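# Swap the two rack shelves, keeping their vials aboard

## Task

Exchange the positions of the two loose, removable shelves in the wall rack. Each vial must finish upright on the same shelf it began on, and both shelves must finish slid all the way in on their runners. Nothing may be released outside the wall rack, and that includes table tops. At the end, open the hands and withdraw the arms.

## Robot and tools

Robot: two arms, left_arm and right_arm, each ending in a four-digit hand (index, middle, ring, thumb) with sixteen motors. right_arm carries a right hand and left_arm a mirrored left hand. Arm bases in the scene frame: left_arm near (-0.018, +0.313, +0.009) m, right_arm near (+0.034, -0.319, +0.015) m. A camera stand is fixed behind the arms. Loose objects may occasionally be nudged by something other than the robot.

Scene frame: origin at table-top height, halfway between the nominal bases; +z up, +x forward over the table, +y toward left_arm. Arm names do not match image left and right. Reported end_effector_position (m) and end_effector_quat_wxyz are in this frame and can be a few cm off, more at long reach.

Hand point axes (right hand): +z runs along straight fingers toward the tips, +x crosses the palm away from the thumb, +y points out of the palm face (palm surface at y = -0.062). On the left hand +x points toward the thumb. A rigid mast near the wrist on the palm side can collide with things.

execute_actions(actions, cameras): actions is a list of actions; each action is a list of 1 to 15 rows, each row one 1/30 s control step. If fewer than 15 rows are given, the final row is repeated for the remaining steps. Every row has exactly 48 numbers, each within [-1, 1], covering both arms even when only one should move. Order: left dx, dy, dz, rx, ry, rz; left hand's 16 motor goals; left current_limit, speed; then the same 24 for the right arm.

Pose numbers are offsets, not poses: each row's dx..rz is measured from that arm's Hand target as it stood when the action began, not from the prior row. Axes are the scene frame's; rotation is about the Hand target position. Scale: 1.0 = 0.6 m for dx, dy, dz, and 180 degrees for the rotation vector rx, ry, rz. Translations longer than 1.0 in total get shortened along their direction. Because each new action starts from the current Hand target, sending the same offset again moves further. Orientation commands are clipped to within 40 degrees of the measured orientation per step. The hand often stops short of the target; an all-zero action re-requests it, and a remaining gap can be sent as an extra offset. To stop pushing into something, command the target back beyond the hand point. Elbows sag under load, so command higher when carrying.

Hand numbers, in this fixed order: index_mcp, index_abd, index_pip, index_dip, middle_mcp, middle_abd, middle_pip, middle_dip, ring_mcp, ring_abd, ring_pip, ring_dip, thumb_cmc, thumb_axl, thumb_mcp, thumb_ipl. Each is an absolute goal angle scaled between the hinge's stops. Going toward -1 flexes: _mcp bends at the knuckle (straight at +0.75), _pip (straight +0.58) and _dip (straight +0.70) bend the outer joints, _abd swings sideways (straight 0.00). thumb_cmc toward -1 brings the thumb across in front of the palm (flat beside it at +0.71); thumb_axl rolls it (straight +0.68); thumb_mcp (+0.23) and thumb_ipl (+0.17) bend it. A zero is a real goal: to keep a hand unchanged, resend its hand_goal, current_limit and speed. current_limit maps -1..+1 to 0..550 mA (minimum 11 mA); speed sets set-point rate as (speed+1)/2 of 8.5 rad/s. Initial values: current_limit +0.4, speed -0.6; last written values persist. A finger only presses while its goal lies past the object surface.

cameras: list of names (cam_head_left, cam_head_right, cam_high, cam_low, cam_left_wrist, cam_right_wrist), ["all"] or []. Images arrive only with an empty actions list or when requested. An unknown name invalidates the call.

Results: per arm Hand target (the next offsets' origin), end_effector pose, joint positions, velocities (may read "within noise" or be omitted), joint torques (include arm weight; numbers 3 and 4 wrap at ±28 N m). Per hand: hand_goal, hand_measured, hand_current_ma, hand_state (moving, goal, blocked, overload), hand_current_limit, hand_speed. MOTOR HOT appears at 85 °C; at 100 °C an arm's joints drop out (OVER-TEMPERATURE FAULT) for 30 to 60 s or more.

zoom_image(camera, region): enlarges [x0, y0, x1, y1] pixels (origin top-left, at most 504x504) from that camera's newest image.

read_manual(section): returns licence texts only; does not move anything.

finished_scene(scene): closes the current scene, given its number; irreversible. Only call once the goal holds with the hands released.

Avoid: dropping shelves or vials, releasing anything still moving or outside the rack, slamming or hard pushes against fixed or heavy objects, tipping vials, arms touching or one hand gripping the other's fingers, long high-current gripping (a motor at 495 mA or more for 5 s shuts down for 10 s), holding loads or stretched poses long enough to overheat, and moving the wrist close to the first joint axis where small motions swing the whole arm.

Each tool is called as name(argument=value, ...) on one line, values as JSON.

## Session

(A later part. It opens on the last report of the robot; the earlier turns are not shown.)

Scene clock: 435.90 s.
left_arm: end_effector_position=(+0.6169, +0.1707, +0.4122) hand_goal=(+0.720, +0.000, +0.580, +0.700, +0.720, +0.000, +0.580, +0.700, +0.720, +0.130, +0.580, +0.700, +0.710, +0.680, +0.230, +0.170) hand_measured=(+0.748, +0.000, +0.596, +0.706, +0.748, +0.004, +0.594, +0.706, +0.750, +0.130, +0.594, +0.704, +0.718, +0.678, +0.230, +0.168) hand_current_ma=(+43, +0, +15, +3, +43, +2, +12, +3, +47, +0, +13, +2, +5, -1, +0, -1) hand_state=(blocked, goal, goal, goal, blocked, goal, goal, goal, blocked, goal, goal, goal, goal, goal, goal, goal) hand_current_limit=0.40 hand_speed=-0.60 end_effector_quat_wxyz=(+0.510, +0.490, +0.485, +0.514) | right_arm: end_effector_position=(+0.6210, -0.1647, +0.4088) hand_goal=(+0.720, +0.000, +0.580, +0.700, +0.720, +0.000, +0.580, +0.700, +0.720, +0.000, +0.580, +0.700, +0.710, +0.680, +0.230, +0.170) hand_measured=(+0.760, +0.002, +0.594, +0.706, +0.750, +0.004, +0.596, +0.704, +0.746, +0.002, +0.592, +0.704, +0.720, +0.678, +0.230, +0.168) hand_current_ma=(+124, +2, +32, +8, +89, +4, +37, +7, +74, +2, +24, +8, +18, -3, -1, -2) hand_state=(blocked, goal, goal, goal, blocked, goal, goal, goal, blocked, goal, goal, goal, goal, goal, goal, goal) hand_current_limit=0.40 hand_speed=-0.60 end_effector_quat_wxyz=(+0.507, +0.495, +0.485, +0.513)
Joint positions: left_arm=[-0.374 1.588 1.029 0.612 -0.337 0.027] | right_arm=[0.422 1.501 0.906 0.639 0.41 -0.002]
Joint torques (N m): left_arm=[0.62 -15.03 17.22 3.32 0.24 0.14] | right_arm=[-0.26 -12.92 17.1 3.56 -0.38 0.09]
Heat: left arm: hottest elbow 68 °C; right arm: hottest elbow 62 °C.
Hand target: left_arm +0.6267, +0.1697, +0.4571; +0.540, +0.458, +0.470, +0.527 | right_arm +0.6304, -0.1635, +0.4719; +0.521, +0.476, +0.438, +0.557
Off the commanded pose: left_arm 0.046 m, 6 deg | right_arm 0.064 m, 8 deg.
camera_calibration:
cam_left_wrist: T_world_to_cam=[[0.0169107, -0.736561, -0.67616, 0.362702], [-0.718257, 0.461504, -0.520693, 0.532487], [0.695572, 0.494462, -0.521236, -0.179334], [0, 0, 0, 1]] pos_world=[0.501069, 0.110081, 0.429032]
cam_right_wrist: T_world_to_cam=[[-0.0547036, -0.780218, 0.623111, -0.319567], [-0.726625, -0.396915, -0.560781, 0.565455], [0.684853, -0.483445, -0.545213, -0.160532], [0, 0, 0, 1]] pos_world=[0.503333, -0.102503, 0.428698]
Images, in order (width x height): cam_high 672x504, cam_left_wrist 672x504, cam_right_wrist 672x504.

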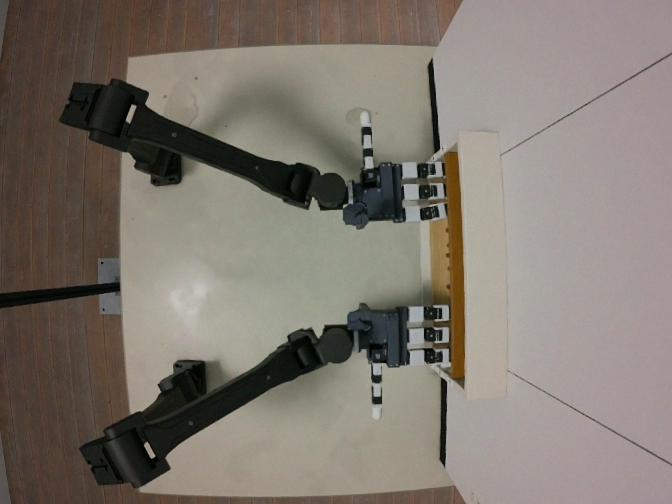

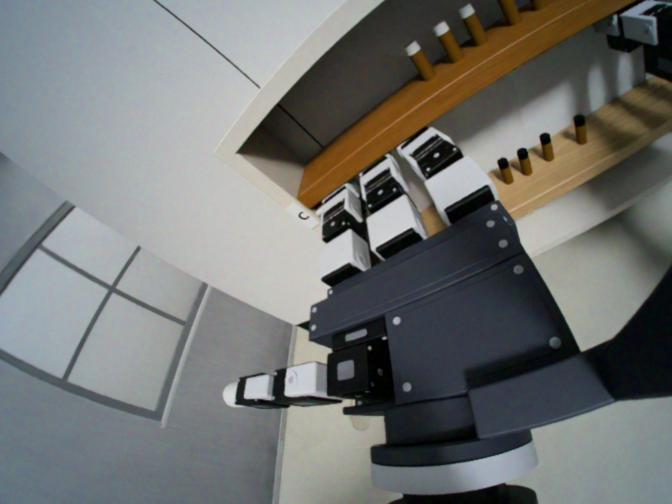

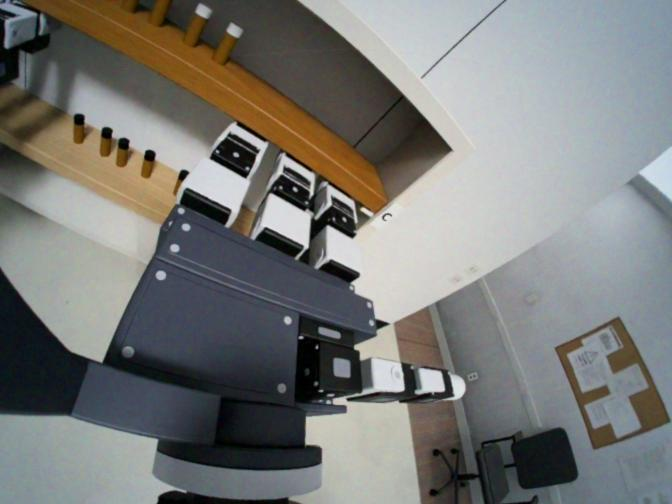

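execute_actions(actions=[[[0.006,0,-0.001,0,0,0,0.72,0,0.58,0.7,0.72,0,0.58,0.7,0.72,0.13,0.58,0.7,0.71,0.68,0.23,0.17,0.4,-0.6,0.004,0,-0.001,0,0,0,0.72,0,0.58,0.7,0.72,0,0.58,0.7,0.72,0,0.58,0.7,0.71,0.68,0.23,0.17,0.4,-0.6]],[[0.001,0,-0.004,0,0,0,0.72,0,0.58,0.7,0.72,0,0.58,0.7,0.72,0.13,0.58,0.7,0.71,0.68,0.23,0.17,0.4,-0.6,0.000,0,-0.004,0,0,0,0.72,0,0.58,0.7,0.72,0,0.58,0.7,0.72,0,0.58,0.7,0.71,0.68,0.23,0.17,0.4,-0.6]]], cameras=["cam_high", "cam_low"])

zoom_image(camera="cam_high", region=[390, 120, 490, 200])

zoom_image(camera="cam_high", region=[390, 340, 490, 420])

zoom_image(camera="cam_low", region=[290, 110, 410, 200])

Scene clock: 438.33 s.
left_arm: end_effector_position=(+0.6210, +0.1701, +0.4097) hand_goal=(+0.720, +0.000, +0.580, +0.700, +0.720, +0.000, +0.580, +0.700, +0.720, +0.130, +0.580, +0.700, +0.710, +0.680, +0.230, +0.170) hand_measured=(+0.748, +0.000, +0.596, +0.706, +0.748, +0.006, +0.594, +0.706, +0.750, +0.130, +0.594, +0.704, +0.718, +0.678, +0.230, +0.168) hand_current_ma=(+42, +0, +14, +3, +43, +2, +12, +3, +47, +0, +13, +2, +5, -1, +0, -1) hand_state=(blocked, goal, goal, goal, blocked, goal, goal, goal, blocked, goal, goal, goal, goal, goal, goal, goal) hand_current_limit=0.40 hand_speed=-0.60 end_effector_quat_wxyz=(+0.509, +0.491, +0.485, +0.514) | right_arm: end_effector_position=(+0.6238, -0.1651, +0.4075) hand_goal=(+0.720, +0.000, +0.580, +0.700, +0.720, +0.000, +0.580, +0.700, +0.720, +0.000, +0.580, +0.700, +0.710, +0.680, +0.230, +0.170) hand_measured=(+0.760, +0.002, +0.594, +0.706, +0.750, +0.004, +0.596, +0.704, +0.748, +0.002, +0.592, +0.704, +0.720, +0.678, +0.230, +0.168) hand_current_ma=(+123, +2, +29, +8, +89, +4, +37, +7, +76, +2, +24, +8, +18, -3, -1, -2) hand_state=(blocked, goal, goal, goal, blocked, goal, goal, goal, blocked, goal, goal, goal, goal, goal, goal, goal) hand_current_limit=0.40 hand_speed=-0.60 end_effector_quat_wxyz=(+0.507, +0.495, +0.485, +0.512)
Joint positions: left_arm=[-0.372 1.6 1.037 0.612 -0.334 0.027] | right_arm=[0.42 1.509 0.912 0.639 0.409 -0.001]
Joint torques (N m): left_arm=[0.56 -15.09 17.1 3.55 0.23 0.14] | right_arm=[-0.5 -13.1 16.83 3.75 -0.43 0.09]
Heat: left arm: hottest elbow 68 °C; right arm: hottest elbow 63 °C.
Hand target: left_arm +0.6307, +0.1696, +0.4543; +0.541, +0.458, +0.469, +0.527 | right_arm +0.6328, -0.1636, +0.4690; +0.521, +0.476, +0.438, +0.557
Off the commanded pose: left_arm 0.046 m, 6 deg | right_arm 0.062 m, 8 deg.
Images, in order (width x height): cam_high 672x504, cam_low 672x504.

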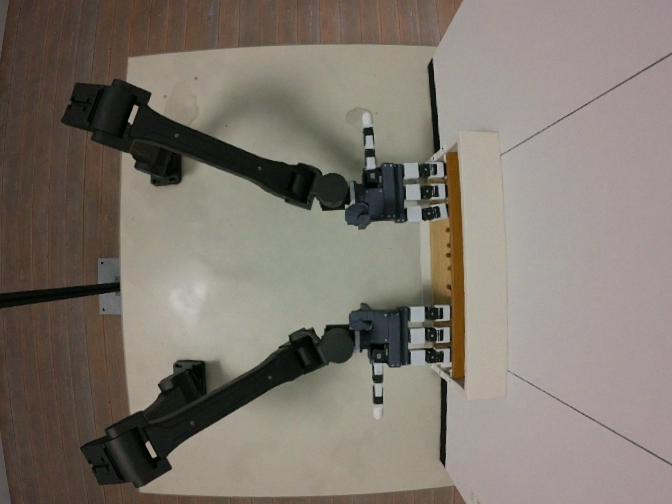

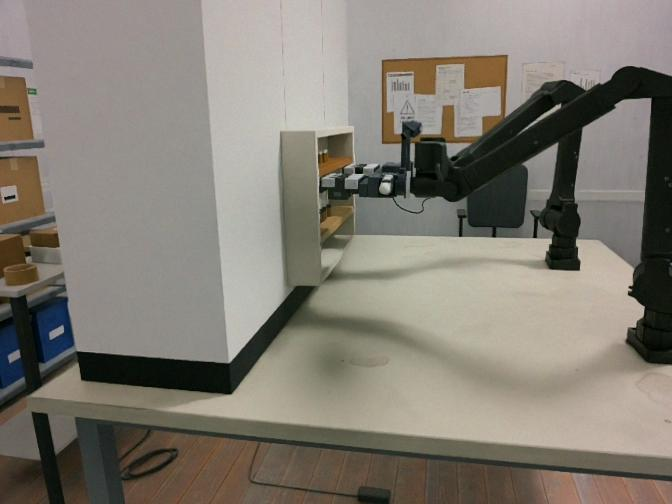

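Scaled by 5.040.

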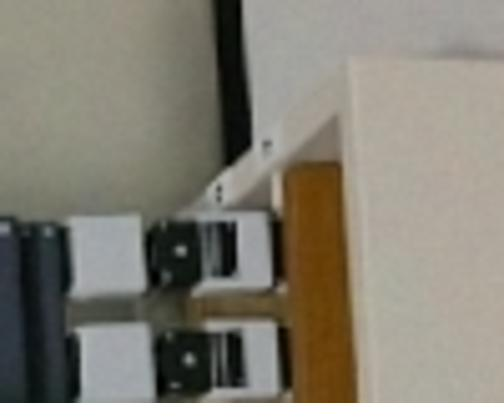

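Scaled by 5.040.

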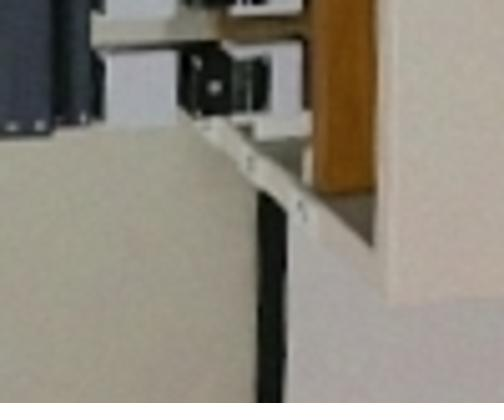

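Scaled by 4.200.

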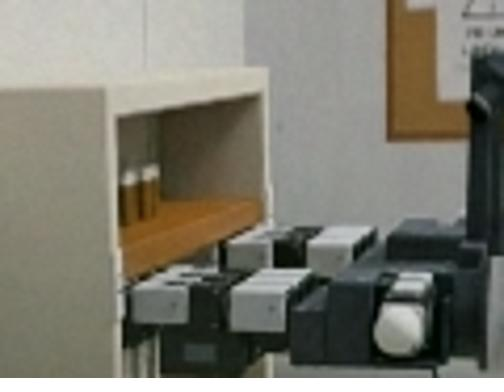

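execute_actions(actions=[[[0.001,0,-0.006,0,0.001,0,0.72,0,0.58,0.7,0.72,0,0.58,0.7,0.72,0.13,0.58,0.7,0.71,0.68,0.23,0.17,0.4,-0.6,0.001,0,-0.006,0,0.001,0,0.72,0,0.58,0.7,0.72,0,0.58,0.7,0.72,0,0.58,0.7,0.71,0.68,0.23,0.17,0.4,-0.6]],[[0.0,0,-0.006,0,0.001,0,0.72,0,0.58,0.7,0.72,0,0.58,0.7,0.72,0.13,0.58,0.7,0.71,0.68,0.23,0.17,0.4,-0.6,0.001,0,-0.006,0,0.001,0,0.72,0,0.58,0.7,0.72,0,0.58,0.7,0.72,0,0.58,0.7,0.71,0.68,0.23,0.17,0.4,-0.6]]])

execute_actions(actions=[[[0,0,-0.006,0,0.001,0,0.72,0,0.58,0.7,0.72,0,0.58,0.7,0.72,0.13,0.58,0.7,0.71,0.68,0.23,0.17,0.4,-0.6,0,0,-0.006,0,0.001,0,0.72,0,0.58,0.7,0.72,0,0.58,0.7,0.72,0,0.58,0.7,0.71,0.68,0.23,0.17,0.4,-0.6]],[[0.0,0,-0.006,0,0.001,0,0.72,0,0.58,0.7,0.72,0,0.58,0.7,0.72,0.13,0.58,0.7,0.71,0.68,0.23,0.17,0.4,-0.6,0,0,-0.006,0,0.001,0,0.72,0,0.58,0.7,0.72,0,0.58,0.7,0.72,0,0.58,0.7,0.71,0.68,0.23,0.17,0.4,-0.6]]])

Scene clock: 440.63 s.
left_arm: end_effector_position=(+0.6215, +0.1702, +0.4086) hand_goal=(+0.720, +0.000, +0.580, +0.700, +0.720, +0.000, +0.580, +0.700, +0.720, +0.130, +0.580, +0.700, +0.710, +0.680, +0.230, +0.170) hand_measured=(+0.748, +0.000, +0.596, +0.706, +0.748, +0.006, +0.594, +0.706, +0.750, +0.130, +0.594, +0.704, +0.718, +0.678, +0.230, +0.168) hand_current_ma=(+42, +0, +14, +3, +43, +2, +12, +3, +47, +0, +12, +2, +5, -1, +0, -1) hand_state=(blocked, goal, goal, goal, blocked, goal, goal, goal, blocked, goal, goal, goal, goal, goal, goal, goal) hand_current_limit=0.40 hand_speed=-0.60 end_effector_quat_wxyz=(+0.509, +0.491, +0.485, +0.514) | right_arm: end_effector_position=(+0.6245, -0.1649, +0.4057) hand_goal=(+0.720, +0.000, +0.580, +0.700, +0.720, +0.000, +0.580, +0.700, +0.720, +0.000, +0.580, +0.700, +0.710, +0.680, +0.230, +0.170) hand_measured=(+0.758, +0.002, +0.592, +0.704, +0.750, +0.004, +0.596, +0.704, +0.748, +0.002, +0.592, +0.704, +0.720, +0.678, +0.230, +0.168) hand_current_ma=(+119, +2, +27, +8, +89, +4, +37, +7, +76, +2, +24, +8, +18, -3, -1, -2) hand_state=(blocked, goal, goal, goal, blocked, goal, goal, goal, blocked, goal, goal, goal, goal, goal, goal, goal) hand_current_limit=0.40 hand_speed=-0.60 end_effector_quat_wxyz=(+0.507, +0.496, +0.484, +0.513)
Joint positions: left_arm=[-0.372 1.602 1.037 0.614 -0.334 0.027] | right_arm=[0.42 1.514 0.912 0.646 0.408 0]
Joint torques (N m): left_arm=[0.44 -14.62 16.65 3.78 0.22 0.11] | right_arm=[-0.44 -12.51 16.39 3.79 -0.41 0.08]
Heat: left arm: hottest elbow 68 °C; right arm: hottest elbow 64 °C.
Hand target: left_arm +0.6314, +0.1697, +0.4471; +0.539, +0.460, +0.471, +0.525 | right_arm +0.6340, -0.1635, +0.4618; +0.519, +0.478, +0.439, +0.556
Off the commanded pose: left_arm 0.040 m, 5 deg | right_arm 0.057 m, 8 deg.

Scene clock: 441.83 s.
left_arm: end_effector_position=(+0.6222, +0.1700, +0.4067) hand_goal=(+0.720, +0.000, +0.580, +0.700, +0.720, +0.000, +0.580, +0.700, +0.720, +0.130, +0.580, +0.700, +0.710, +0.680, +0.230, +0.170) hand_measured=(+0.748, +0.000, +0.596, +0.706, +0.748, +0.006, +0.594, +0.706, +0.750, +0.130, +0.592, +0.704, +0.718, +0.678, +0.230, +0.168) hand_current_ma=(+42, +0, +14, +3, +43, +2, +12, +3, +47, +0, +10, +2, +5, -1, +0, -1) hand_state=(blocked, goal, goal, goal, blocked, goal, goal, goal, blocked, goal, goal, goal, goal, goal, goal, goal) hand_current_limit=0.40 hand_speed=-0.60 end_effector_quat_wxyz=(+0.510, +0.490, +0.485, +0.514) | right_arm: end_effector_position=(+0.6251, -0.1648, +0.4044) hand_goal=(+0.720, +0.000, +0.580, +0.700, +0.720, +0.000, +0.580, +0.700, +0.720, +0.000, +0.580, +0.700, +0.710, +0.680, +0.230, +0.170) hand_measured=(+0.756, +0.002, +0.592, +0.704, +0.750, +0.004, +0.596, +0.704, +0.748, +0.002, +0.592, +0.704, +0.720, +0.678, +0.230, +0.168) hand_current_ma=(+107, +2, +24, +8, +89, +4, +33, +7, +77, +2, +24, +8, +18, -3, -1, -2) hand_state=(blocked, goal, goal, goal, blocked, goal, goal, goal, blocked, goal, goal, goal, goal, goal, goal, goal) hand_current_limit=0.40 hand_speed=-0.60 end_effector_quat_wxyz=(+0.507, +0.495, +0.482, +0.515)
Joint positions: left_arm=[-0.372 1.609 1.037 0.623 -0.334 0.026] | right_arm=[0.42 1.521 0.912 0.657 0.408 0.002]
Joint torques (N m): left_arm=[0.44 -14.8 16.03 3.7 0.2 0.11] | right_arm=[-0.32 -12.34 15.83 3.74 -0.38 0.11]
Heat: left arm: hottest elbow 68 °C; right arm: hottest elbow 65 °C.
Hand target: left_arm +0.6314, +0.1698, +0.4399; +0.538, +0.461, +0.473, +0.524 | right_arm +0.6340, -0.1636, +0.4546; +0.518, +0.480, +0.441, +0.554
Off the commanded pose: left_arm 0.034 m, 5 deg | right_arm 0.051 m, 7 deg.

execute_actions(actions=[[[0,0,-0.007,0,0.001,0,0.72,0,0.58,0.7,0.72,0,0.58,0.7,0.72,0.13,0.58,0.7,0.71,0.68,0.23,0.17,0.4,-0.6,0,0,-0.007,0,0.001,0,0.72,0,0.58,0.7,0.72,0,0.58,0.7,0.72,0,0.58,0.7,0.71,0.68,0.23,0.17,0.4,-0.6]],[[0.0,0,-0.007,0,0.001,0,0.72,0,0.58,0.7,0.72,0,0.58,0.7,0.72,0.13,0.58,0.7,0.71,0.68,0.23,0.17,0.4,-0.6,0,0,-0.007,0,0.001,0,0.72,0,0.58,0.7,0.72,0,0.58,0.7,0.72,0,0.58,0.7,0.71,0.68,0.23,0.17,0.4,-0.6]]])

execute_actions(actions=[[[0,0,-0.006,0,0.001,0,0.72,0,0.58,0.7,0.72,0,0.58,0.7,0.72,0.13,0.58,0.7,0.71,0.68,0.23,0.17,0.4,-0.6,0,0,-0.006,0,0.001,0,0.72,0,0.58,0.7,0.72,0,0.58,0.7,0.72,0,0.58,0.7,0.71,0.68,0.23,0.17,0.4,-0.6]],[[0.0,0,-0.006,0,0.001,0,0.72,0,0.58,0.7,0.72,0,0.58,0.7,0.72,0.13,0.58,0.7,0.71,0.68,0.23,0.17,0.4,-0.6,0,0,-0.006,0,0.001,0,0.72,0,0.58,0.7,0.72,0,0.58,0.7,0.72,0,0.58,0.7,0.71,0.68,0.23,0.17,0.4,-0.6]]], cameras=["cam_low"])

zoom_image(camera="cam_low", region=[290, 110, 410, 200])

Scene clock: 444.13 s.
left_arm: end_effector_position=(+0.6235, +0.1698, +0.4032) hand_goal=(+0.720, +0.000, +0.580, +0.700, +0.720, +0.000, +0.580, +0.700, +0.720, +0.130, +0.580, +0.700, +0.710, +0.680, +0.230, +0.170) hand_measured=(+0.748, +0.000, +0.596, +0.706, +0.748, +0.006, +0.594, +0.706, +0.750, +0.130, +0.592, +0.704, +0.718, +0.678, +0.230, +0.168) hand_current_ma=(+42, +0, +14, +3, +43, +2, +12, +3, +44, +0, +10, +2, +5, -1, +0, -1) hand_state=(blocked, goal, goal, goal, blocked, goal, goal, goal, blocked, goal, goal, goal, goal, goal, goal, goal) hand_current_limit=0.40 hand_speed=-0.60 end_effector_quat_wxyz=(+0.512, +0.489, +0.485, +0.514) | right_arm: end_effector_position=(+0.6259, -0.1646, +0.4024) hand_goal=(+0.720, +0.000, +0.580, +0.700, +0.720, +0.000, +0.580, +0.700, +0.720, +0.000, +0.580, +0.700, +0.710, +0.680, +0.230, +0.170) hand_measured=(+0.750, +0.002, +0.590, +0.704, +0.748, +0.004, +0.594, +0.704, +0.748, +0.002, +0.592, +0.704, +0.720, +0.678, +0.230, +0.168) hand_current_ma=(+86, +2, +18, +8, +80, +4, +29, +7, +80, +2, +24, +8, +18, -3, -1, -2) hand_state=(blocked, goal, goal, goal, blocked, goal, goal, goal, blocked, goal, goal, goal, goal, goal, goal, goal) hand_current_limit=0.40 hand_speed=-0.60 end_effector_quat_wxyz=(+0.507, +0.495, +0.480, +0.517)
Joint positions: left_arm=[-0.372 1.618 1.037 0.635 -0.334 0.023] | right_arm=[0.42 1.53 0.912 0.672 0.408 0.004]
Joint torques (N m): left_arm=[0.56 -14.97 15.25 3.66 0.18 0.11] | right_arm=[-0.26 -12.51 15.13 3.6 -0.36 0.11]
Heat: left arm: hottest elbow 68 °C; right arm: hottest elbow 65 °C.
Hand target: left_arm +0.6314, +0.1697, +0.4314; +0.536, +0.463, +0.475, +0.522 | right_arm +0.6340, -0.1636, +0.4463; +0.517, +0.482, +0.442, +0.553
Off the commanded pose: left_arm 0.029 m, 4 deg | right_arm 0.045 m, 6 deg.

Scene clock: 445.33 s.
left_arm: end_effector_position=(+0.6238, +0.1697, +0.4024) hand_goal=(+0.720, +0.000, +0.580, +0.700, +0.720, +0.000, +0.580, +0.700, +0.720, +0.130, +0.580, +0.700, +0.710, +0.680, +0.230, +0.170) hand_measured=(+0.748, +0.000, +0.596, +0.706, +0.748, +0.006, +0.594, +0.706, +0.750, +0.130, +0.592, +0.704, +0.718, +0.678, +0.230, +0.168) hand_current_ma=(+42, +0, +14, +3, +43, +2, +12, +3, +44, +0, +10, +2, +5, -1, +0, -1) hand_state=(blocked, goal, goal, goal, blocked, goal, goal, goal, blocked, goal, goal, goal, goal, goal, goal, goal) hand_current_limit=0.40 hand_speed=-0.60 end_effector_quat_wxyz=(+0.513, +0.487, +0.485, +0.514) | right_arm: end_effector_position=(+0.6264, -0.1646, +0.4010) hand_goal=(+0.720, +0.000, +0.580, +0.700, +0.720, +0.000, +0.580, +0.700, +0.720, +0.000, +0.580, +0.700, +0.710, +0.680, +0.230, +0.170) hand_measured=(+0.748, +0.002, +0.588, +0.704, +0.748, +0.004, +0.594, +0.704, +0.748, +0.002, +0.592, +0.704, +0.720, +0.678, +0.230, +0.168) hand_current_ma=(+78, +2, +16, +8, +75, +4, +28, +7, +80, +2, +24, +8, +18, -3, -1, -2) hand_state=(blocked, goal, goal, goal, blocked, goal, goal, goal, blocked, goal, goal, goal, goal, goal, goal, goal) hand_current_limit=0.40 hand_speed=-0.60 end_effector_quat_wxyz=(+0.507, +0.495, +0.478, +0.519)
Joint positions: left_arm=[-0.372 1.623 1.037 0.645 -0.334 0.023] | right_arm=[0.42 1.536 0.912 0.683 0.408 0.007]
Joint torques (N m): left_arm=[0.5 -14.56 14.63 3.6 0.16 0.1] | right_arm=[-0.56 -12.4 14.45 3.49 -0.33 0.08]
Heat: left arm: hottest elbow 68 °C; right arm: hottest elbow 65 °C.
Hand target: left_arm +0.6314, +0.1697, +0.4243; +0.535, +0.465, +0.476, +0.521 | right_arm +0.6341, -0.1636, +0.4389; +0.515, +0.483, +0.444, +0.551
Off the commanded pose: left_arm 0.023 m, 4 deg | right_arm 0.039 m, 6 deg.
Images, in order (width x height): cam_low 672x504.

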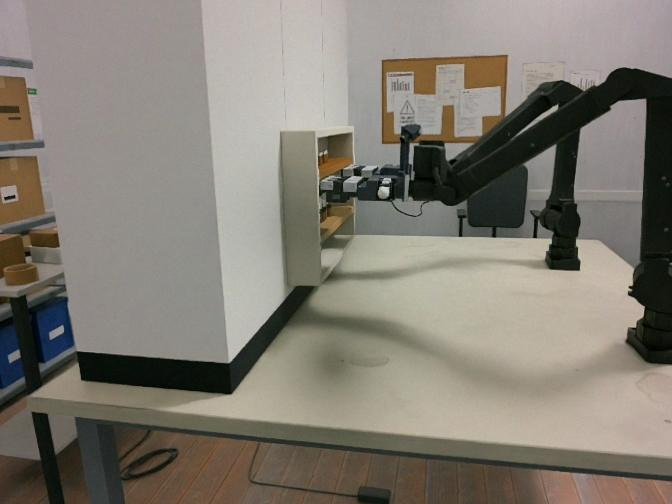

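Scaled by 4.200.

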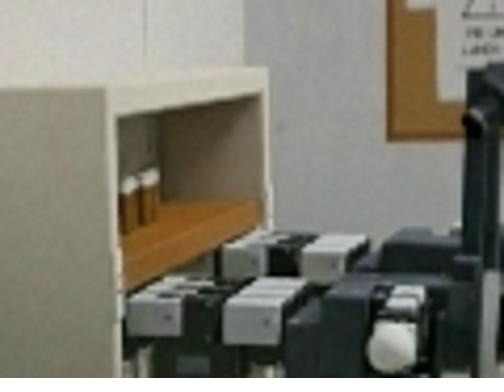

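execute_actions(actions=[[[0,0,-0.006,0,0.001,0,0.72,0,0.58,0.7,0.72,0,0.58,0.7,0.72,0.13,0.58,0.7,0.71,0.68,0.23,0.17,0.4,-0.6,0,0,-0.006,0,0.001,0,0.72,0,0.58,0.7,0.72,0,0.58,0.7,0.72,0,0.58,0.7,0.71,0.68,0.23,0.17,0.4,-0.6]],[[0.0,0,-0.006,0,0.001,0,0.72,0,0.58,0.7,0.72,0,0.58,0.7,0.72,0.13,0.58,0.7,0.71,0.68,0.23,0.17,0.4,-0.6,0,0,-0.006,0,0.001,0,0.72,0,0.58,0.7,0.72,0,0.58,0.7,0.72,0,0.58,0.7,0.71,0.68,0.23,0.17,0.4,-0.6]]])

execute_actions(actions=[[[0,0,-0.006,0,0,0,0.72,0,0.58,0.7,0.72,0,0.58,0.7,0.72,0.13,0.58,0.7,0.71,0.68,0.23,0.17,0.4,-0.6,0,0,-0.006,0,0,0,0.72,0,0.58,0.7,0.72,0,0.58,0.7,0.72,0,0.58,0.7,0.71,0.68,0.23,0.17,0.4,-0.6]],[[0.0,0,-0.006,0,0,0,0.72,0,0.58,0.7,0.72,0,0.58,0.7,0.72,0.13,0.58,0.7,0.71,0.68,0.23,0.17,0.4,-0.6,0,0,-0.006,0,0,0,0.72,0,0.58,0.7,0.72,0,0.58,0.7,0.72,0,0.58,0.7,0.71,0.68,0.23,0.17,0.4,-0.6]]], cameras=["cam_low"])

zoom_image(camera="cam_low", region=[290, 110, 410, 200])

Scene clock: 447.77 s.
left_arm: end_effector_position=(+0.6241, +0.1696, +0.4015) hand_goal=(+0.720, +0.000, +0.580, +0.700, +0.720, +0.000, +0.580, +0.700, +0.720, +0.130, +0.580, +0.700, +0.710, +0.680, +0.230, +0.170) hand_measured=(+0.748, +0.000, +0.596, +0.706, +0.748, +0.006, +0.594, +0.706, +0.750, +0.130, +0.592, +0.704, +0.718, +0.678, +0.230, +0.168) hand_current_ma=(+42, +0, +14, +3, +43, +2, +12, +3, +44, +0, +10, +2, +5, -1, +0, -1) hand_state=(blocked, goal, goal, goal, blocked, goal, goal, goal, blocked, goal, goal, goal, goal, goal, goal, goal) hand_current_limit=0.40 hand_speed=-0.60 end_effector_quat_wxyz=(+0.515, +0.485, +0.484, +0.515) | right_arm: end_effector_position=(+0.6268, -0.1647, +0.3997) hand_goal=(+0.720, +0.000, +0.580, +0.700, +0.720, +0.000, +0.580, +0.700, +0.720, +0.000, +0.580, +0.700, +0.710, +0.680, +0.230, +0.170) hand_measured=(+0.746, +0.002, +0.588, +0.704, +0.746, +0.004, +0.592, +0.704, +0.748, +0.002, +0.592, +0.704, +0.720, +0.678, +0.230, +0.168) hand_current_ma=(+70, +2, +14, +6, +71, +4, +26, +7, +80, +2, +24, +8, +18, -3, -1, -2) hand_state=(blocked, goal, goal, goal, blocked, goal, goal, goal, blocked, goal, goal, goal, goal, goal, goal, goal) hand_current_limit=0.40 hand_speed=-0.60 end_effector_quat_wxyz=(+0.507, +0.495, +0.475, +0.522)
Joint positions: left_arm=[-0.372 1.628 1.037 0.656 -0.334 0.023] | right_arm=[0.42 1.543 0.912 0.695 0.408 0.01]
Joint torques (N m): left_arm=[0.62 -14.33 13.98 3.52 0.14 0.09] | right_arm=[-0.21 -12.4 13.85 3.41 -0.29 0.1]
Heat: left arm: hottest elbow 68 °C; right arm: hottest elbow 66 °C.
Hand target: left_arm +0.6314, +0.1697, +0.4171; +0.533, +0.466, +0.478, +0.520 | right_arm +0.6341, -0.1636, +0.4317; +0.514, +0.485, +0.446, +0.550
Off the commanded pose: left_arm 0.017 m, 3 deg | right_arm 0.033 m, 5 deg.

Scene clock: 448.97 s.
left_arm: end_effector_position=(+0.6246, +0.1695, +0.3997) hand_goal=(+0.720, +0.000, +0.580, +0.700, +0.720, +0.000, +0.580, +0.700, +0.720, +0.130, +0.580, +0.700, +0.710, +0.680, +0.230, +0.170) hand_measured=(+0.748, +0.000, +0.594, +0.706, +0.748, +0.006, +0.592, +0.706, +0.750, +0.130, +0.592, +0.704, +0.718, +0.678, +0.230, +0.168) hand_current_ma=(+39, +0, +13, +3, +42, +2, +11, +3, +44, +0, +10, +2, +5, -1, +0, -1) hand_state=(blocked, goal, goal, goal, blocked, goal, goal, goal, blocked, goal, goal, goal, goal, goal, goal, goal) hand_current_limit=0.40 hand_speed=-0.60 end_effector_quat_wxyz=(+0.518, +0.481, +0.482, +0.517) | right_arm: end_effector_position=(+0.6274, -0.1646, +0.3979) hand_goal=(+0.720, +0.000, +0.580, +0.700, +0.720, +0.000, +0.580, +0.700, +0.720, +0.000, +0.580, +0.700, +0.710, +0.680, +0.230, +0.170) hand_measured=(+0.744, +0.002, +0.586, +0.704, +0.744, +0.004, +0.592, +0.704, +0.748, +0.002, +0.592, +0.704, +0.720, +0.678, +0.230, +0.168) hand_current_ma=(+65, +2, +12, +6, +66, +4, +23, +7, +80, +2, +24, +8, +18, -3, -1, -2) hand_state=(blocked, goal, goal, goal, blocked, goal, goal, goal, blocked, goal, goal, goal, goal, goal, goal, goal) hand_current_limit=0.40 hand_speed=-0.60 end_effector_quat_wxyz=(+0.508, +0.494, +0.471, +0.526)
Joint positions: left_arm=[-0.372 1.639 1.037 0.677 -0.334 0.023] | right_arm=[0.42 1.554 0.912 0.717 0.408 0.011]
Joint torques (N m): left_arm=[0.62 -14.45 13.34 3.38 0.14 0.08] | right_arm=[-0.26 -12.28 13.12 3.26 -0.3 0.09]
Heat: left arm: hottest elbow 68 °C; right arm: hottest elbow 66 °C.
Hand target: left_arm +0.6314, +0.1697, +0.4097; +0.533, +0.466, +0.478, +0.520 | right_arm +0.6340, -0.1636, +0.4246; +0.514, +0.485, +0.446, +0.550
Off the commanded pose: left_arm 0.012 m, 2 deg | right_arm 0.028 m, 4 deg.
Images, in order (width x height): cam_low 672x504.

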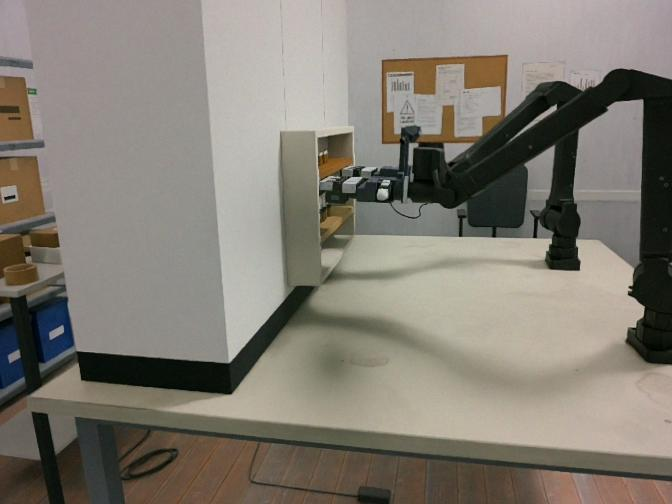

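Scaled by 4.200.

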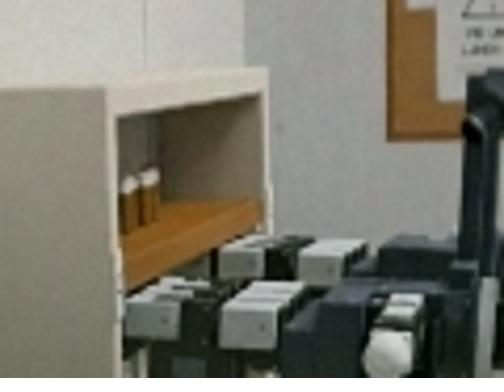

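execute_actions(actions=[[[0,0,-0.005,0,0.004,0,0.72,0,0.58,0.7,0.72,0,0.58,0.7,0.72,0.13,0.58,0.7,0.71,0.68,0.23,0.17,0.4,-0.6,0,0,-0.005,0,0.004,0,0.72,0,0.58,0.7,0.72,0,0.58,0.7,0.72,0,0.58,0.7,0.71,0.68,0.23,0.17,0.4,-0.6]],[[0.0,0,-0.005,0,0.004,0,0.72,0,0.58,0.7,0.72,0,0.58,0.7,0.72,0.13,0.58,0.7,0.71,0.68,0.23,0.17,0.4,-0.6,0,0,-0.005,0,0.004,0,0.72,0,0.58,0.7,0.72,0,0.58,0.7,0.72,0,0.58,0.7,0.71,0.68,0.23,0.17,0.4,-0.6]]])

execute_actions(actions=[[[0,0,-0.005,0,0.004,0,0.72,0,0.58,0.7,0.72,0,0.58,0.7,0.72,0.13,0.58,0.7,0.71,0.68,0.23,0.17,0.4,-0.6,0,0,-0.005,0,0.004,0,0.72,0,0.58,0.7,0.72,0,0.58,0.7,0.72,0,0.58,0.7,0.71,0.68,0.23,0.17,0.4,-0.6]],[[0.0,0,-0.005,0,0.004,0,0.72,0,0.58,0.7,0.72,0,0.58,0.7,0.72,0.13,0.58,0.7,0.71,0.68,0.23,0.17,0.4,-0.6,0,0,-0.005,0,0.004,0,0.72,0,0.58,0.7,0.72,0,0.58,0.7,0.72,0,0.58,0.7,0.71,0.68,0.23,0.17,0.4,-0.6]]], cameras=["cam_low"])

zoom_image(camera="cam_low", region=[290, 110, 410, 200])

Scene clock: 451.50 s.
left_arm: end_effector_position=(+0.6246, +0.1700, +0.3996) hand_goal=(+0.720, +0.000, +0.580, +0.700, +0.720, +0.000, +0.580, +0.700, +0.720, +0.130, +0.580, +0.700, +0.710, +0.680, +0.230, +0.170) hand_measured=(+0.746, +0.000, +0.594, +0.706, +0.748, +0.004, +0.592, +0.706, +0.750, +0.130, +0.592, +0.704, +0.718, +0.678, +0.230, +0.168) hand_current_ma=(+37, +0, +12, +3, +42, +2, +11, +3, +44, +0, +10, +2, +5, -1, +0, -1) hand_state=(blocked, goal, goal, goal, blocked, goal, goal, goal, blocked, goal, goal, goal, goal, goal, goal, goal) hand_current_limit=0.40 hand_speed=-0.60 end_effector_quat_wxyz=(+0.520, +0.480, +0.484, +0.515) | right_arm: end_effector_position=(+0.6275, -0.1652, +0.3977) hand_goal=(+0.720, +0.000, +0.580, +0.700, +0.720, +0.000, +0.580, +0.700, +0.720, +0.000, +0.580, +0.700, +0.710, +0.680, +0.230, +0.170) hand_measured=(+0.744, +0.002, +0.586, +0.704, +0.744, +0.004, +0.590, +0.704, +0.748, +0.002, +0.592, +0.704, +0.720, +0.678, +0.230, +0.168) hand_current_ma=(+65, +2, +12, +6, +64, +4, +22, +7, +80, +2, +24, +8, +18, -3, -1, -2) hand_state=(blocked, goal, goal, goal, blocked, goal, goal, goal, blocked, goal, goal, goal, goal, goal, goal, goal) hand_current_limit=0.40 hand_speed=-0.60 end_effector_quat_wxyz=(+0.506, +0.496, +0.469, +0.528)
Joint positions: left_arm=[-0.372 1.639 1.037 0.677 -0.334 0.017] | right_arm=[0.42 1.554 0.912 0.717 0.408 0.019]
Joint torques (N m): left_arm=[0.38 -14.8 12.75 2.35 0.05 0.06] | right_arm=[-0.15 -12.86 12.66 2.29 -0.18 0.11]
Heat: left arm: hottest elbow 67 °C; right arm: hottest elbow 66 °C.
Hand target: left_arm +0.6314, +0.1697, +0.4037; +0.527, +0.473, +0.485, +0.514 | right_arm +0.6340, -0.1636, +0.4186; +0.508, +0.492, +0.452, +0.544
Off the commanded pose: left_arm 0.008 m, 1 deg | right_arm 0.022 m, 3 deg.

Scene clock: 452.70 s.
left_arm: end_effector_position=(+0.6257, +0.1705, +0.3969) hand_goal=(+0.720, +0.000, +0.580, +0.700, +0.720, +0.000, +0.580, +0.700, +0.720, +0.130, +0.580, +0.700, +0.710, +0.680, +0.230, +0.170) hand_measured=(+0.740, +0.000, +0.588, +0.704, +0.740, +0.004, +0.588, +0.704, +0.744, +0.130, +0.588, +0.704, +0.718, +0.678, +0.230, +0.168) hand_current_ma=(+25, +0, +6, +2, +24, +1, +5, +2, +32, +0, +6, +2, +5, -1, +0, -1) hand_state=(blocked, goal, goal, goal, goal, goal, goal, goal, blocked, goal, goal, goal, goal, goal, goal, goal) hand_current_limit=0.40 hand_speed=-0.60 end_effector_quat_wxyz=(+0.519, +0.481, +0.488, +0.511) | right_arm: end_effector_position=(+0.6291, -0.1658, +0.3933) hand_goal=(+0.720, +0.000, +0.580, +0.700, +0.720, +0.000, +0.580, +0.700, +0.720, +0.000, +0.580, +0.700, +0.710, +0.680, +0.230, +0.170) hand_measured=(+0.744, +0.002, +0.586, +0.704, +0.740, +0.004, +0.588, +0.704, +0.742, +0.002, +0.588, +0.704, +0.720, +0.678, +0.230, +0.168) hand_current_ma=(+62, +2, +12, +6, +51, +4, +16, +5, +59, +2, +14, +6, +18, -3, -1, -2) hand_state=(blocked, goal, goal, goal, goal, goal, goal, goal, blocked, goal, goal, goal, goal, goal, goal, goal) hand_current_limit=0.40 hand_speed=-0.60 end_effector_quat_wxyz=(+0.500, +0.502, +0.472, +0.525)
Joint positions: left_arm=[-0.372 1.639 1.037 0.666 -0.334 0.007] | right_arm=[0.42 1.554 0.912 0.699 0.409 0.033]
Joint torques (N m): left_arm=[0.21 -15.27 12.23 1.8 -0.04 0.07] | right_arm=[0.03 -13.16 12.18 1.98 -0.07 0.07]
Heat: left arm: hottest elbow 67 °C; right arm: hottest elbow 66 °C.
Hand target: left_arm +0.6314, +0.1697, +0.3977; +0.521, +0.479, +0.491, +0.508 | right_arm +0.6340, -0.1636, +0.4126; +0.502, +0.499, +0.458, +0.537
Off the commanded pose: left_arm 0.006 m, 1 deg | right_arm 0.020 m, 2 deg.
Images, in order (width x height): cam_low 672x504.

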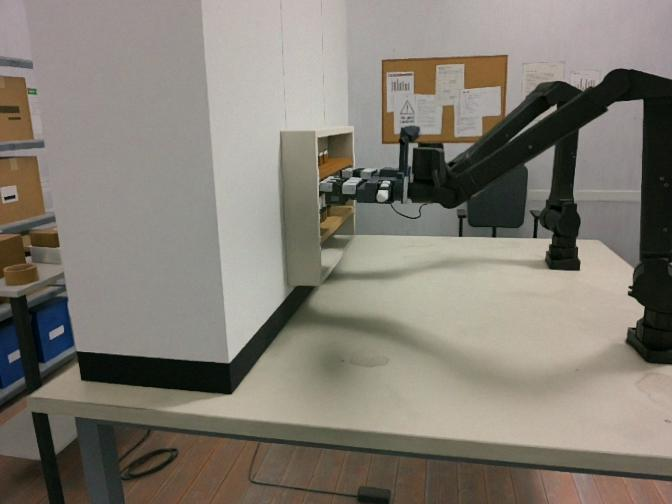

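Scaled by 4.200.

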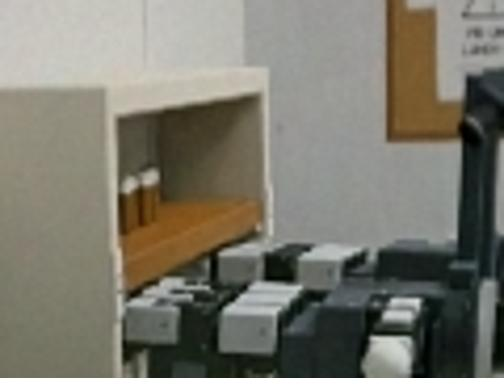

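execute_actions(actions=[[[0,0,-0.010,0,0.001,0,0.74,0,0.58,0.7,0.74,0,0.58,0.7,0.74,0.13,0.58,0.7,0.71,0.68,0.23,0.17,0.4,-0.6,0,0,-0.012,0,0.001,0,0.74,0,0.58,0.7,0.74,0,0.58,0.7,0.74,0,0.58,0.7,0.71,0.68,0.23,0.17,0.4,-0.6]],[[0.0,0,-0.012,0,0,0,0.74,0,0.58,0.7,0.74,0,0.58,0.7,0.74,0.13,0.58,0.7,0.71,0.68,0.23,0.17,0.4,-0.6,0,0,-0.012,0,0,0,0.74,0,0.58,0.7,0.74,0,0.58,0.7,0.74,0,0.58,0.7,0.71,0.68,0.23,0.17,0.4,-0.6]]])

execute_actions(actions=[[[0,0,-0.012,0,0,0,0.74,0,0.58,0.7,0.74,0,0.58,0.7,0.74,0.13,0.58,0.7,0.71,0.68,0.23,0.17,0.4,-0.6,0,0,-0.010,0,0,0,0.74,0,0.58,0.7,0.74,0,0.58,0.7,0.74,0,0.58,0.7,0.71,0.68,0.23,0.17,0.4,-0.6]],[[0.0,0,-0.012,0,0,0,0.74,0,0.58,0.7,0.74,0,0.58,0.7,0.74,0.13,0.58,0.7,0.71,0.68,0.23,0.17,0.4,-0.6,0,0,-0.010,0,0,0,0.74,0,0.58,0.7,0.74,0,0.58,0.7,0.74,0,0.58,0.7,0.71,0.68,0.23,0.17,0.4,-0.6]]], cameras=["cam_low", "cam_left_wrist", "cam_right_wrist"])

zoom_image(camera="cam_low", region=[290, 110, 410, 200])

Scene clock: 455.40 s.
left_arm: end_effector_position=(+0.6257, +0.1705, +0.3968) hand_goal=(+0.740, +0.000, +0.580, +0.700, +0.740, +0.000, +0.580, +0.700, +0.740, +0.130, +0.580, +0.700, +0.710, +0.680, +0.230, +0.170) hand_measured=(+0.748, +0.000, +0.588, +0.704, +0.748, +0.004, +0.586, +0.704, +0.750, +0.130, +0.588, +0.704, +0.718, +0.678, +0.230, +0.168) hand_current_ma=(+6, +0, +6, +2, +5, +1, +4, +2, +8, +0, +6, +1, +5, -1, +0, -1) hand_state=(goal, goal, goal, goal, goal, goal, goal, goal, goal, goal, goal, goal, goal, goal, goal, goal) hand_current_limit=0.40 hand_speed=-0.60 end_effector_quat_wxyz=(+0.519, +0.481, +0.488, +0.511) | right_arm: end_effector_position=(+0.6310, -0.1652, +0.3884) hand_goal=(+0.740, +0.000, +0.580, +0.700, +0.740, +0.000, +0.580, +0.700, +0.740, +0.000, +0.580, +0.700, +0.710, +0.680, +0.230, +0.170) hand_measured=(+0.750, +0.002, +0.586, +0.704, +0.748, +0.004, +0.588, +0.704, +0.748, +0.002, +0.588, +0.704, +0.720, +0.678, +0.230, +0.168) hand_current_ma=(+19, +2, +12, +6, +15, +4, +15, +5, +17, +2, +14, +5, +18, -3, -1, -2) hand_state=(goal, goal, goal, goal, goal, goal, goal, goal, goal, goal, goal, goal, goal, goal, goal, goal) hand_current_limit=0.40 hand_speed=-0.60 end_effector_quat_wxyz=(+0.499, +0.503, +0.473, +0.524)
Joint positions: left_arm=[-0.372 1.639 1.037 0.666 -0.334 0.005] | right_arm=[0.42 1.564 0.912 0.704 0.409 0.034]
Joint torques (N m): left_arm=[0.26 -14.1 10.99 3.02 -0.05 0.07] | right_arm=[0.03 -12.34 10.85 3.1 -0.07 0.08]
Heat: left arm: hottest elbow 66 °C; right arm: hottest elbow 66 °C.
Hand target: left_arm +0.6314, +0.1697, +0.3845; +0.520, +0.480, +0.492, +0.507 | right_arm +0.6341, -0.1636, +0.3981; +0.502, +0.500, +0.459, +0.536
Off the commanded pose: left_arm 0.014 m, 1 deg | right_arm 0.010 m, 2 deg.

Scene clock: 456.60 s.
left_arm: end_effector_position=(+0.6277, +0.1699, +0.3862) hand_goal=(+0.740, +0.000, +0.580, +0.700, +0.740, +0.000, +0.580, +0.700, +0.740, +0.130, +0.580, +0.700, +0.710, +0.680, +0.230, +0.170) hand_measured=(+0.748, +0.000, +0.588, +0.704, +0.748, +0.004, +0.586, +0.704, +0.750, +0.130, +0.588, +0.704, +0.718, +0.678, +0.230, +0.168) hand_current_ma=(+6, +0, +6, +2, +5, +1, +4, +2, +8, +0, +6, +1, +5, -1, +0, -1) hand_state=(goal, goal, goal, goal, goal, goal, goal, goal, goal, goal, goal, goal, goal, goal, goal, goal) hand_current_limit=0.40 hand_speed=-0.60 end_effector_quat_wxyz=(+0.521, +0.479, +0.487, +0.511) | right_arm: end_effector_position=(+0.6327, -0.1645, +0.3831) hand_goal=(+0.740, +0.000, +0.580, +0.700, +0.740, +0.000, +0.580, +0.700, +0.740, +0.000, +0.580, +0.700, +0.710, +0.680, +0.230, +0.170) hand_measured=(+0.750, +0.002, +0.586, +0.704, +0.748, +0.004, +0.588, +0.704, +0.748, +0.002, +0.588, +0.704, +0.720, +0.678, +0.230, +0.168) hand_current_ma=(+19, +2, +12, +6, +15, +4, +15, +5, +18, +2, +14, +5, +18, -3, -1, -2) hand_state=(goal, goal, goal, goal, goal, goal, goal, goal, goal, goal, goal, goal, goal, goal, goal, goal) hand_current_limit=0.40 hand_speed=-0.60 end_effector_quat_wxyz=(+0.501, +0.501, +0.469, +0.528)
Joint positions: left_arm=[-0.372 1.664 1.033 0.703 -0.334 0.005] | right_arm=[0.42 1.586 0.912 0.738 0.409 0.035]
Joint torques (N m): left_arm=[0.21 -14.21 9.98 3.11 -0.05 0.07] | right_arm=[0.03 -12.34 9.68 3.11 -0.08 0.06]
Heat: left arm: hottest elbow 66 °C; right arm: hottest elbow 66 °C.
Hand target: left_arm +0.6315, +0.1697, +0.3701; +0.520, +0.480, +0.492, +0.507 | right_arm +0.6341, -0.1636, +0.3861; +0.502, +0.500, +0.459, +0.537
Off the commanded pose: left_arm 0.016 m, 1 deg | right_arm 0.003 m, 1 deg.
camera_calibration:
cam_left_wrist: T_world_to_cam=[[0.0272383, -0.754947, -0.65522, 0.332918], [-0.708289, 0.447958, -0.545583, 0.5328], [0.705397, 0.478945, -0.522519, -0.203119], [0, 0, 0, 1]] pos_world=[0.511587, 0.109946, 0.402687]
cam_right_wrist: T_world_to_cam=[[-0.0663276, -0.807018, 0.58679, -0.285907], [-0.716147, -0.370994, -0.591182, 0.568894], [0.69479, -0.45944, -0.553337, -0.181722], [0, 0, 0, 1]] pos_world=[0.514707, -0.103166, 0.403534]
Images, in order (width x height): cam_low 672x504, cam_left_wrist 672x504, cam_right_wrist 672x504.

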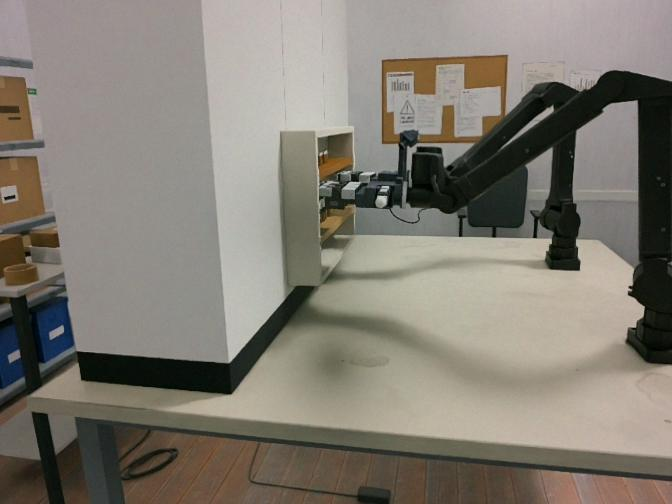

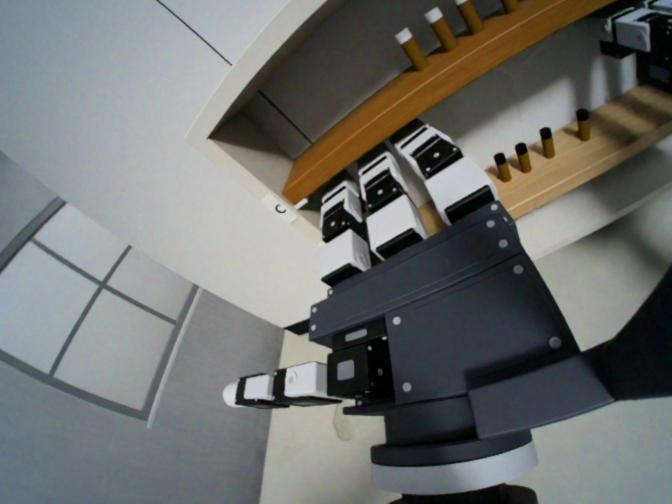

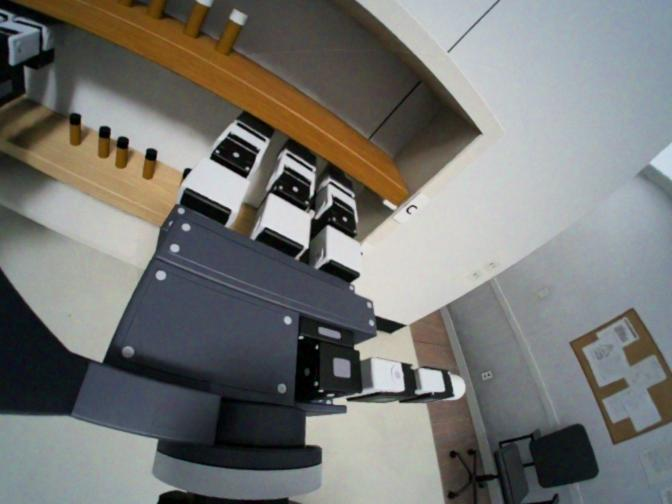

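Scaled by 4.200.

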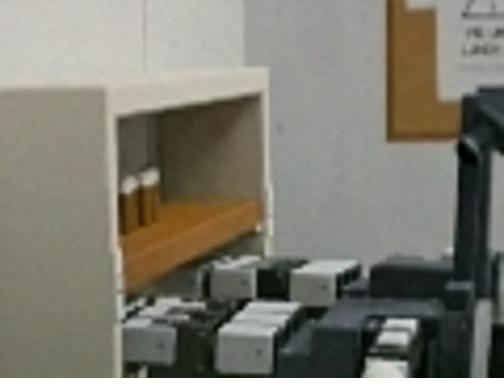

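execute_actions(actions=[[[-0.008,0,-0.012,0,0.003,0,0.74,0,0.58,0.7,0.74,0,0.58,0.7,0.74,0.13,0.58,0.7,0.71,0.68,0.23,0.17,0.4,-0.6,-0.006,0,-0.010,0,0.003,0,0.74,0,0.58,0.7,0.74,0,0.58,0.7,0.74,0,0.58,0.7,0.71,0.68,0.23,0.17,0.4,-0.6]],[[-0.015,0,-0.010,0,0.003,0,0.74,0,0.58,0.7,0.74,0,0.58,0.7,0.74,0.13,0.58,0.7,0.71,0.68,0.23,0.17,0.4,-0.6,-0.015,0,-0.010,0,0.003,0,0.74,0,0.58,0.7,0.74,0,0.58,0.7,0.74,0,0.58,0.7,0.71,0.68,0.23,0.17,0.4,-0.6]]])

execute_actions(actions=[[[-0.02,0,-0.008,0,0.003,0,0.74,0,0.58,0.7,0.74,0,0.58,0.7,0.74,0.13,0.58,0.7,0.71,0.68,0.23,0.17,0.4,-0.6,-0.02,0,-0.008,0,0.003,0,0.74,0,0.58,0.7,0.74,0,0.58,0.7,0.74,0,0.58,0.7,0.71,0.68,0.23,0.17,0.4,-0.6]],[[-0.025,0,-0.008,0,0.003,0,0.74,0,0.58,0.7,0.74,0,0.58,0.7,0.74,0.13,0.58,0.7,0.71,0.68,0.23,0.17,0.4,-0.6,-0.025,0,-0.008,0,0.003,0,0.74,0,0.58,0.7,0.74,0,0.58,0.7,0.74,0,0.58,0.7,0.71,0.68,0.23,0.17,0.4,-0.6]]], cameras=["cam_low", "cam_high"])

Scene clock: 459.40 s.
left_arm: end_effector_position=(+0.6186, +0.1745, +0.3607) hand_goal=(+0.740, +0.000, +0.580, +0.700, +0.740, +0.000, +0.580, +0.700, +0.740, +0.130, +0.580, +0.700, +0.710, +0.680, +0.230, +0.170) hand_measured=(+0.748, +0.000, +0.588, +0.704, +0.748, +0.004, +0.586, +0.704, +0.750, +0.130, +0.588, +0.704, +0.718, +0.678, +0.230, +0.168) hand_current_ma=(+6, +0, +5, +2, +5, +1, +4, +1, +8, +0, +5, +1, +5, -1, +0, -1) hand_state=(goal, goal, goal, goal, goal, goal, goal, goal, goal, goal, goal, goal, goal, goal, goal, goal) hand_current_limit=0.40 hand_speed=-0.60 end_effector_quat_wxyz=(+0.509, +0.488, +0.496, +0.506) | right_arm: end_effector_position=(+0.6251, -0.1662, +0.3663) hand_goal=(+0.740, +0.000, +0.580, +0.700, +0.740, +0.000, +0.580, +0.700, +0.740, +0.000, +0.580, +0.700, +0.710, +0.680, +0.230, +0.170) hand_measured=(+0.750, +0.002, +0.586, +0.704, +0.748, +0.004, +0.588, +0.704, +0.748, +0.002, +0.586, +0.704, +0.720, +0.678, +0.230, +0.168) hand_current_ma=(+19, +2, +10, +6, +15, +4, +14, +4, +18, +2, +12, +5, +18, -3, -1, -2) hand_state=(goal, goal, goal, goal, goal, goal, goal, goal, goal, goal, goal, goal, goal, goal, goal, goal) hand_current_limit=0.40 hand_speed=-0.60 end_effector_quat_wxyz=(+0.497, +0.508, +0.473, +0.520)
Joint positions: left_arm=[-0.372 1.664 0.977 0.72 -0.341 -0.001] | right_arm=[0.426 1.586 0.874 0.751 0.422 0.042]
Joint torques (N m): left_arm=[-0.5 -15.09 10.02 3.02 -0.17 0.08] | right_arm=[0.56 -13.57 8.81 2.97 -0.06 0.06]
Heat: left arm: hottest elbow 65 °C; right arm: hottest elbow 65 °C.
Hand target: left_arm +0.6176, +0.1697, +0.3571; +0.516, +0.485, +0.497, +0.502 | right_arm +0.6215, -0.1634, +0.3743; +0.497, +0.505, +0.464, +0.532
Off the commanded pose: left_arm 0.006 m, 1 deg | right_arm 0.009 m, 2 deg.

Scene clock: 460.60 s.
left_arm: end_effector_position=(+0.5938, +0.1720, +0.3479) hand_goal=(+0.740, +0.000, +0.580, +0.700, +0.740, +0.000, +0.580, +0.700, +0.740, +0.130, +0.580, +0.700, +0.710, +0.680, +0.230, +0.170) hand_measured=(+0.746, +0.000, +0.580, +0.700, +0.748, +0.004, +0.586, +0.704, +0.750, +0.130, +0.588, +0.704, +0.718, +0.678, +0.230, +0.168) hand_current_ma=(+4, +0, +0, +0, +6, +1, +4, +1, +8, +0, +5, +1, +5, -1, +0, -1) hand_state=(goal, goal, goal, goal, goal, goal, goal, goal, goal, goal, goal, goal, goal, goal, goal, goal) hand_current_limit=0.40 hand_speed=-0.60 end_effector_quat_wxyz=(+0.504, +0.494, +0.501, +0.500) | right_arm: end_effector_position=(+0.6029, -0.1635, +0.3435) hand_goal=(+0.740, +0.000, +0.580, +0.700, +0.740, +0.000, +0.580, +0.700, +0.740, +0.000, +0.580, +0.700, +0.710, +0.680, +0.230, +0.170) hand_measured=(+0.750, +0.002, +0.586, +0.704, +0.748, +0.002, +0.588, +0.704, +0.748, +0.002, +0.586, +0.704, +0.720, +0.678, +0.230, +0.168) hand_current_ma=(+19, +2, +10, +6, +15, +3, +13, +4, +18, +2, +12, +5, +18, -3, -1, -2) hand_state=(goal, goal, goal, goal, goal, goal, goal, goal, goal, goal, goal, goal, goal, goal, goal, goal) hand_current_limit=0.40 hand_speed=-0.60 end_effector_quat_wxyz=(+0.490, +0.516, +0.486, +0.507)
Joint positions: left_arm=[-0.395 1.624 0.898 0.736 -0.362 -0.007] | right_arm=[0.453 1.561 0.797 0.758 0.449 0.049]
Joint torques (N m): left_arm=[-0.44 -14.74 9.47 2.95 -0.2 0.07] | right_arm=[0.38 -14.8 8.35 2.96 -0.05 0.08]
Heat: left arm: hottest elbow 64 °C; right arm: hottest elbow 65 °C.
Hand target: left_arm +0.5906, +0.1696, +0.3473; +0.511, +0.490, +0.502, +0.498 | right_arm +0.5944, -0.1635, +0.3647; +0.493, +0.510, +0.468, +0.527
Off the commanded pose: left_arm 0.004 m, 1 deg | right_arm 0.023 m, 3 deg.
Images, in order (width x height): cam_high 672x504, cam_low 672x504.

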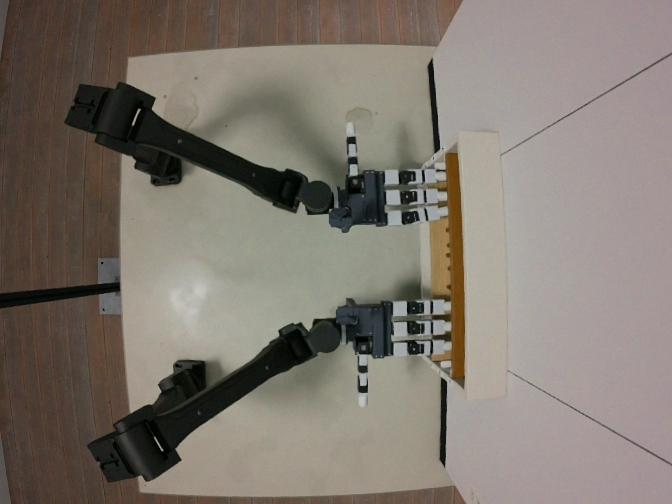

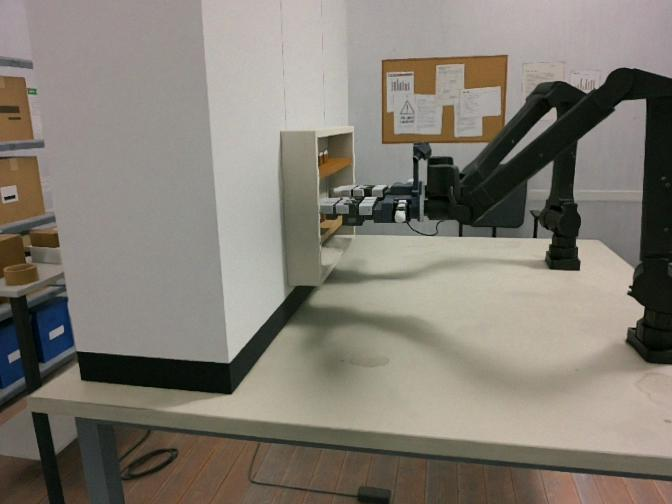

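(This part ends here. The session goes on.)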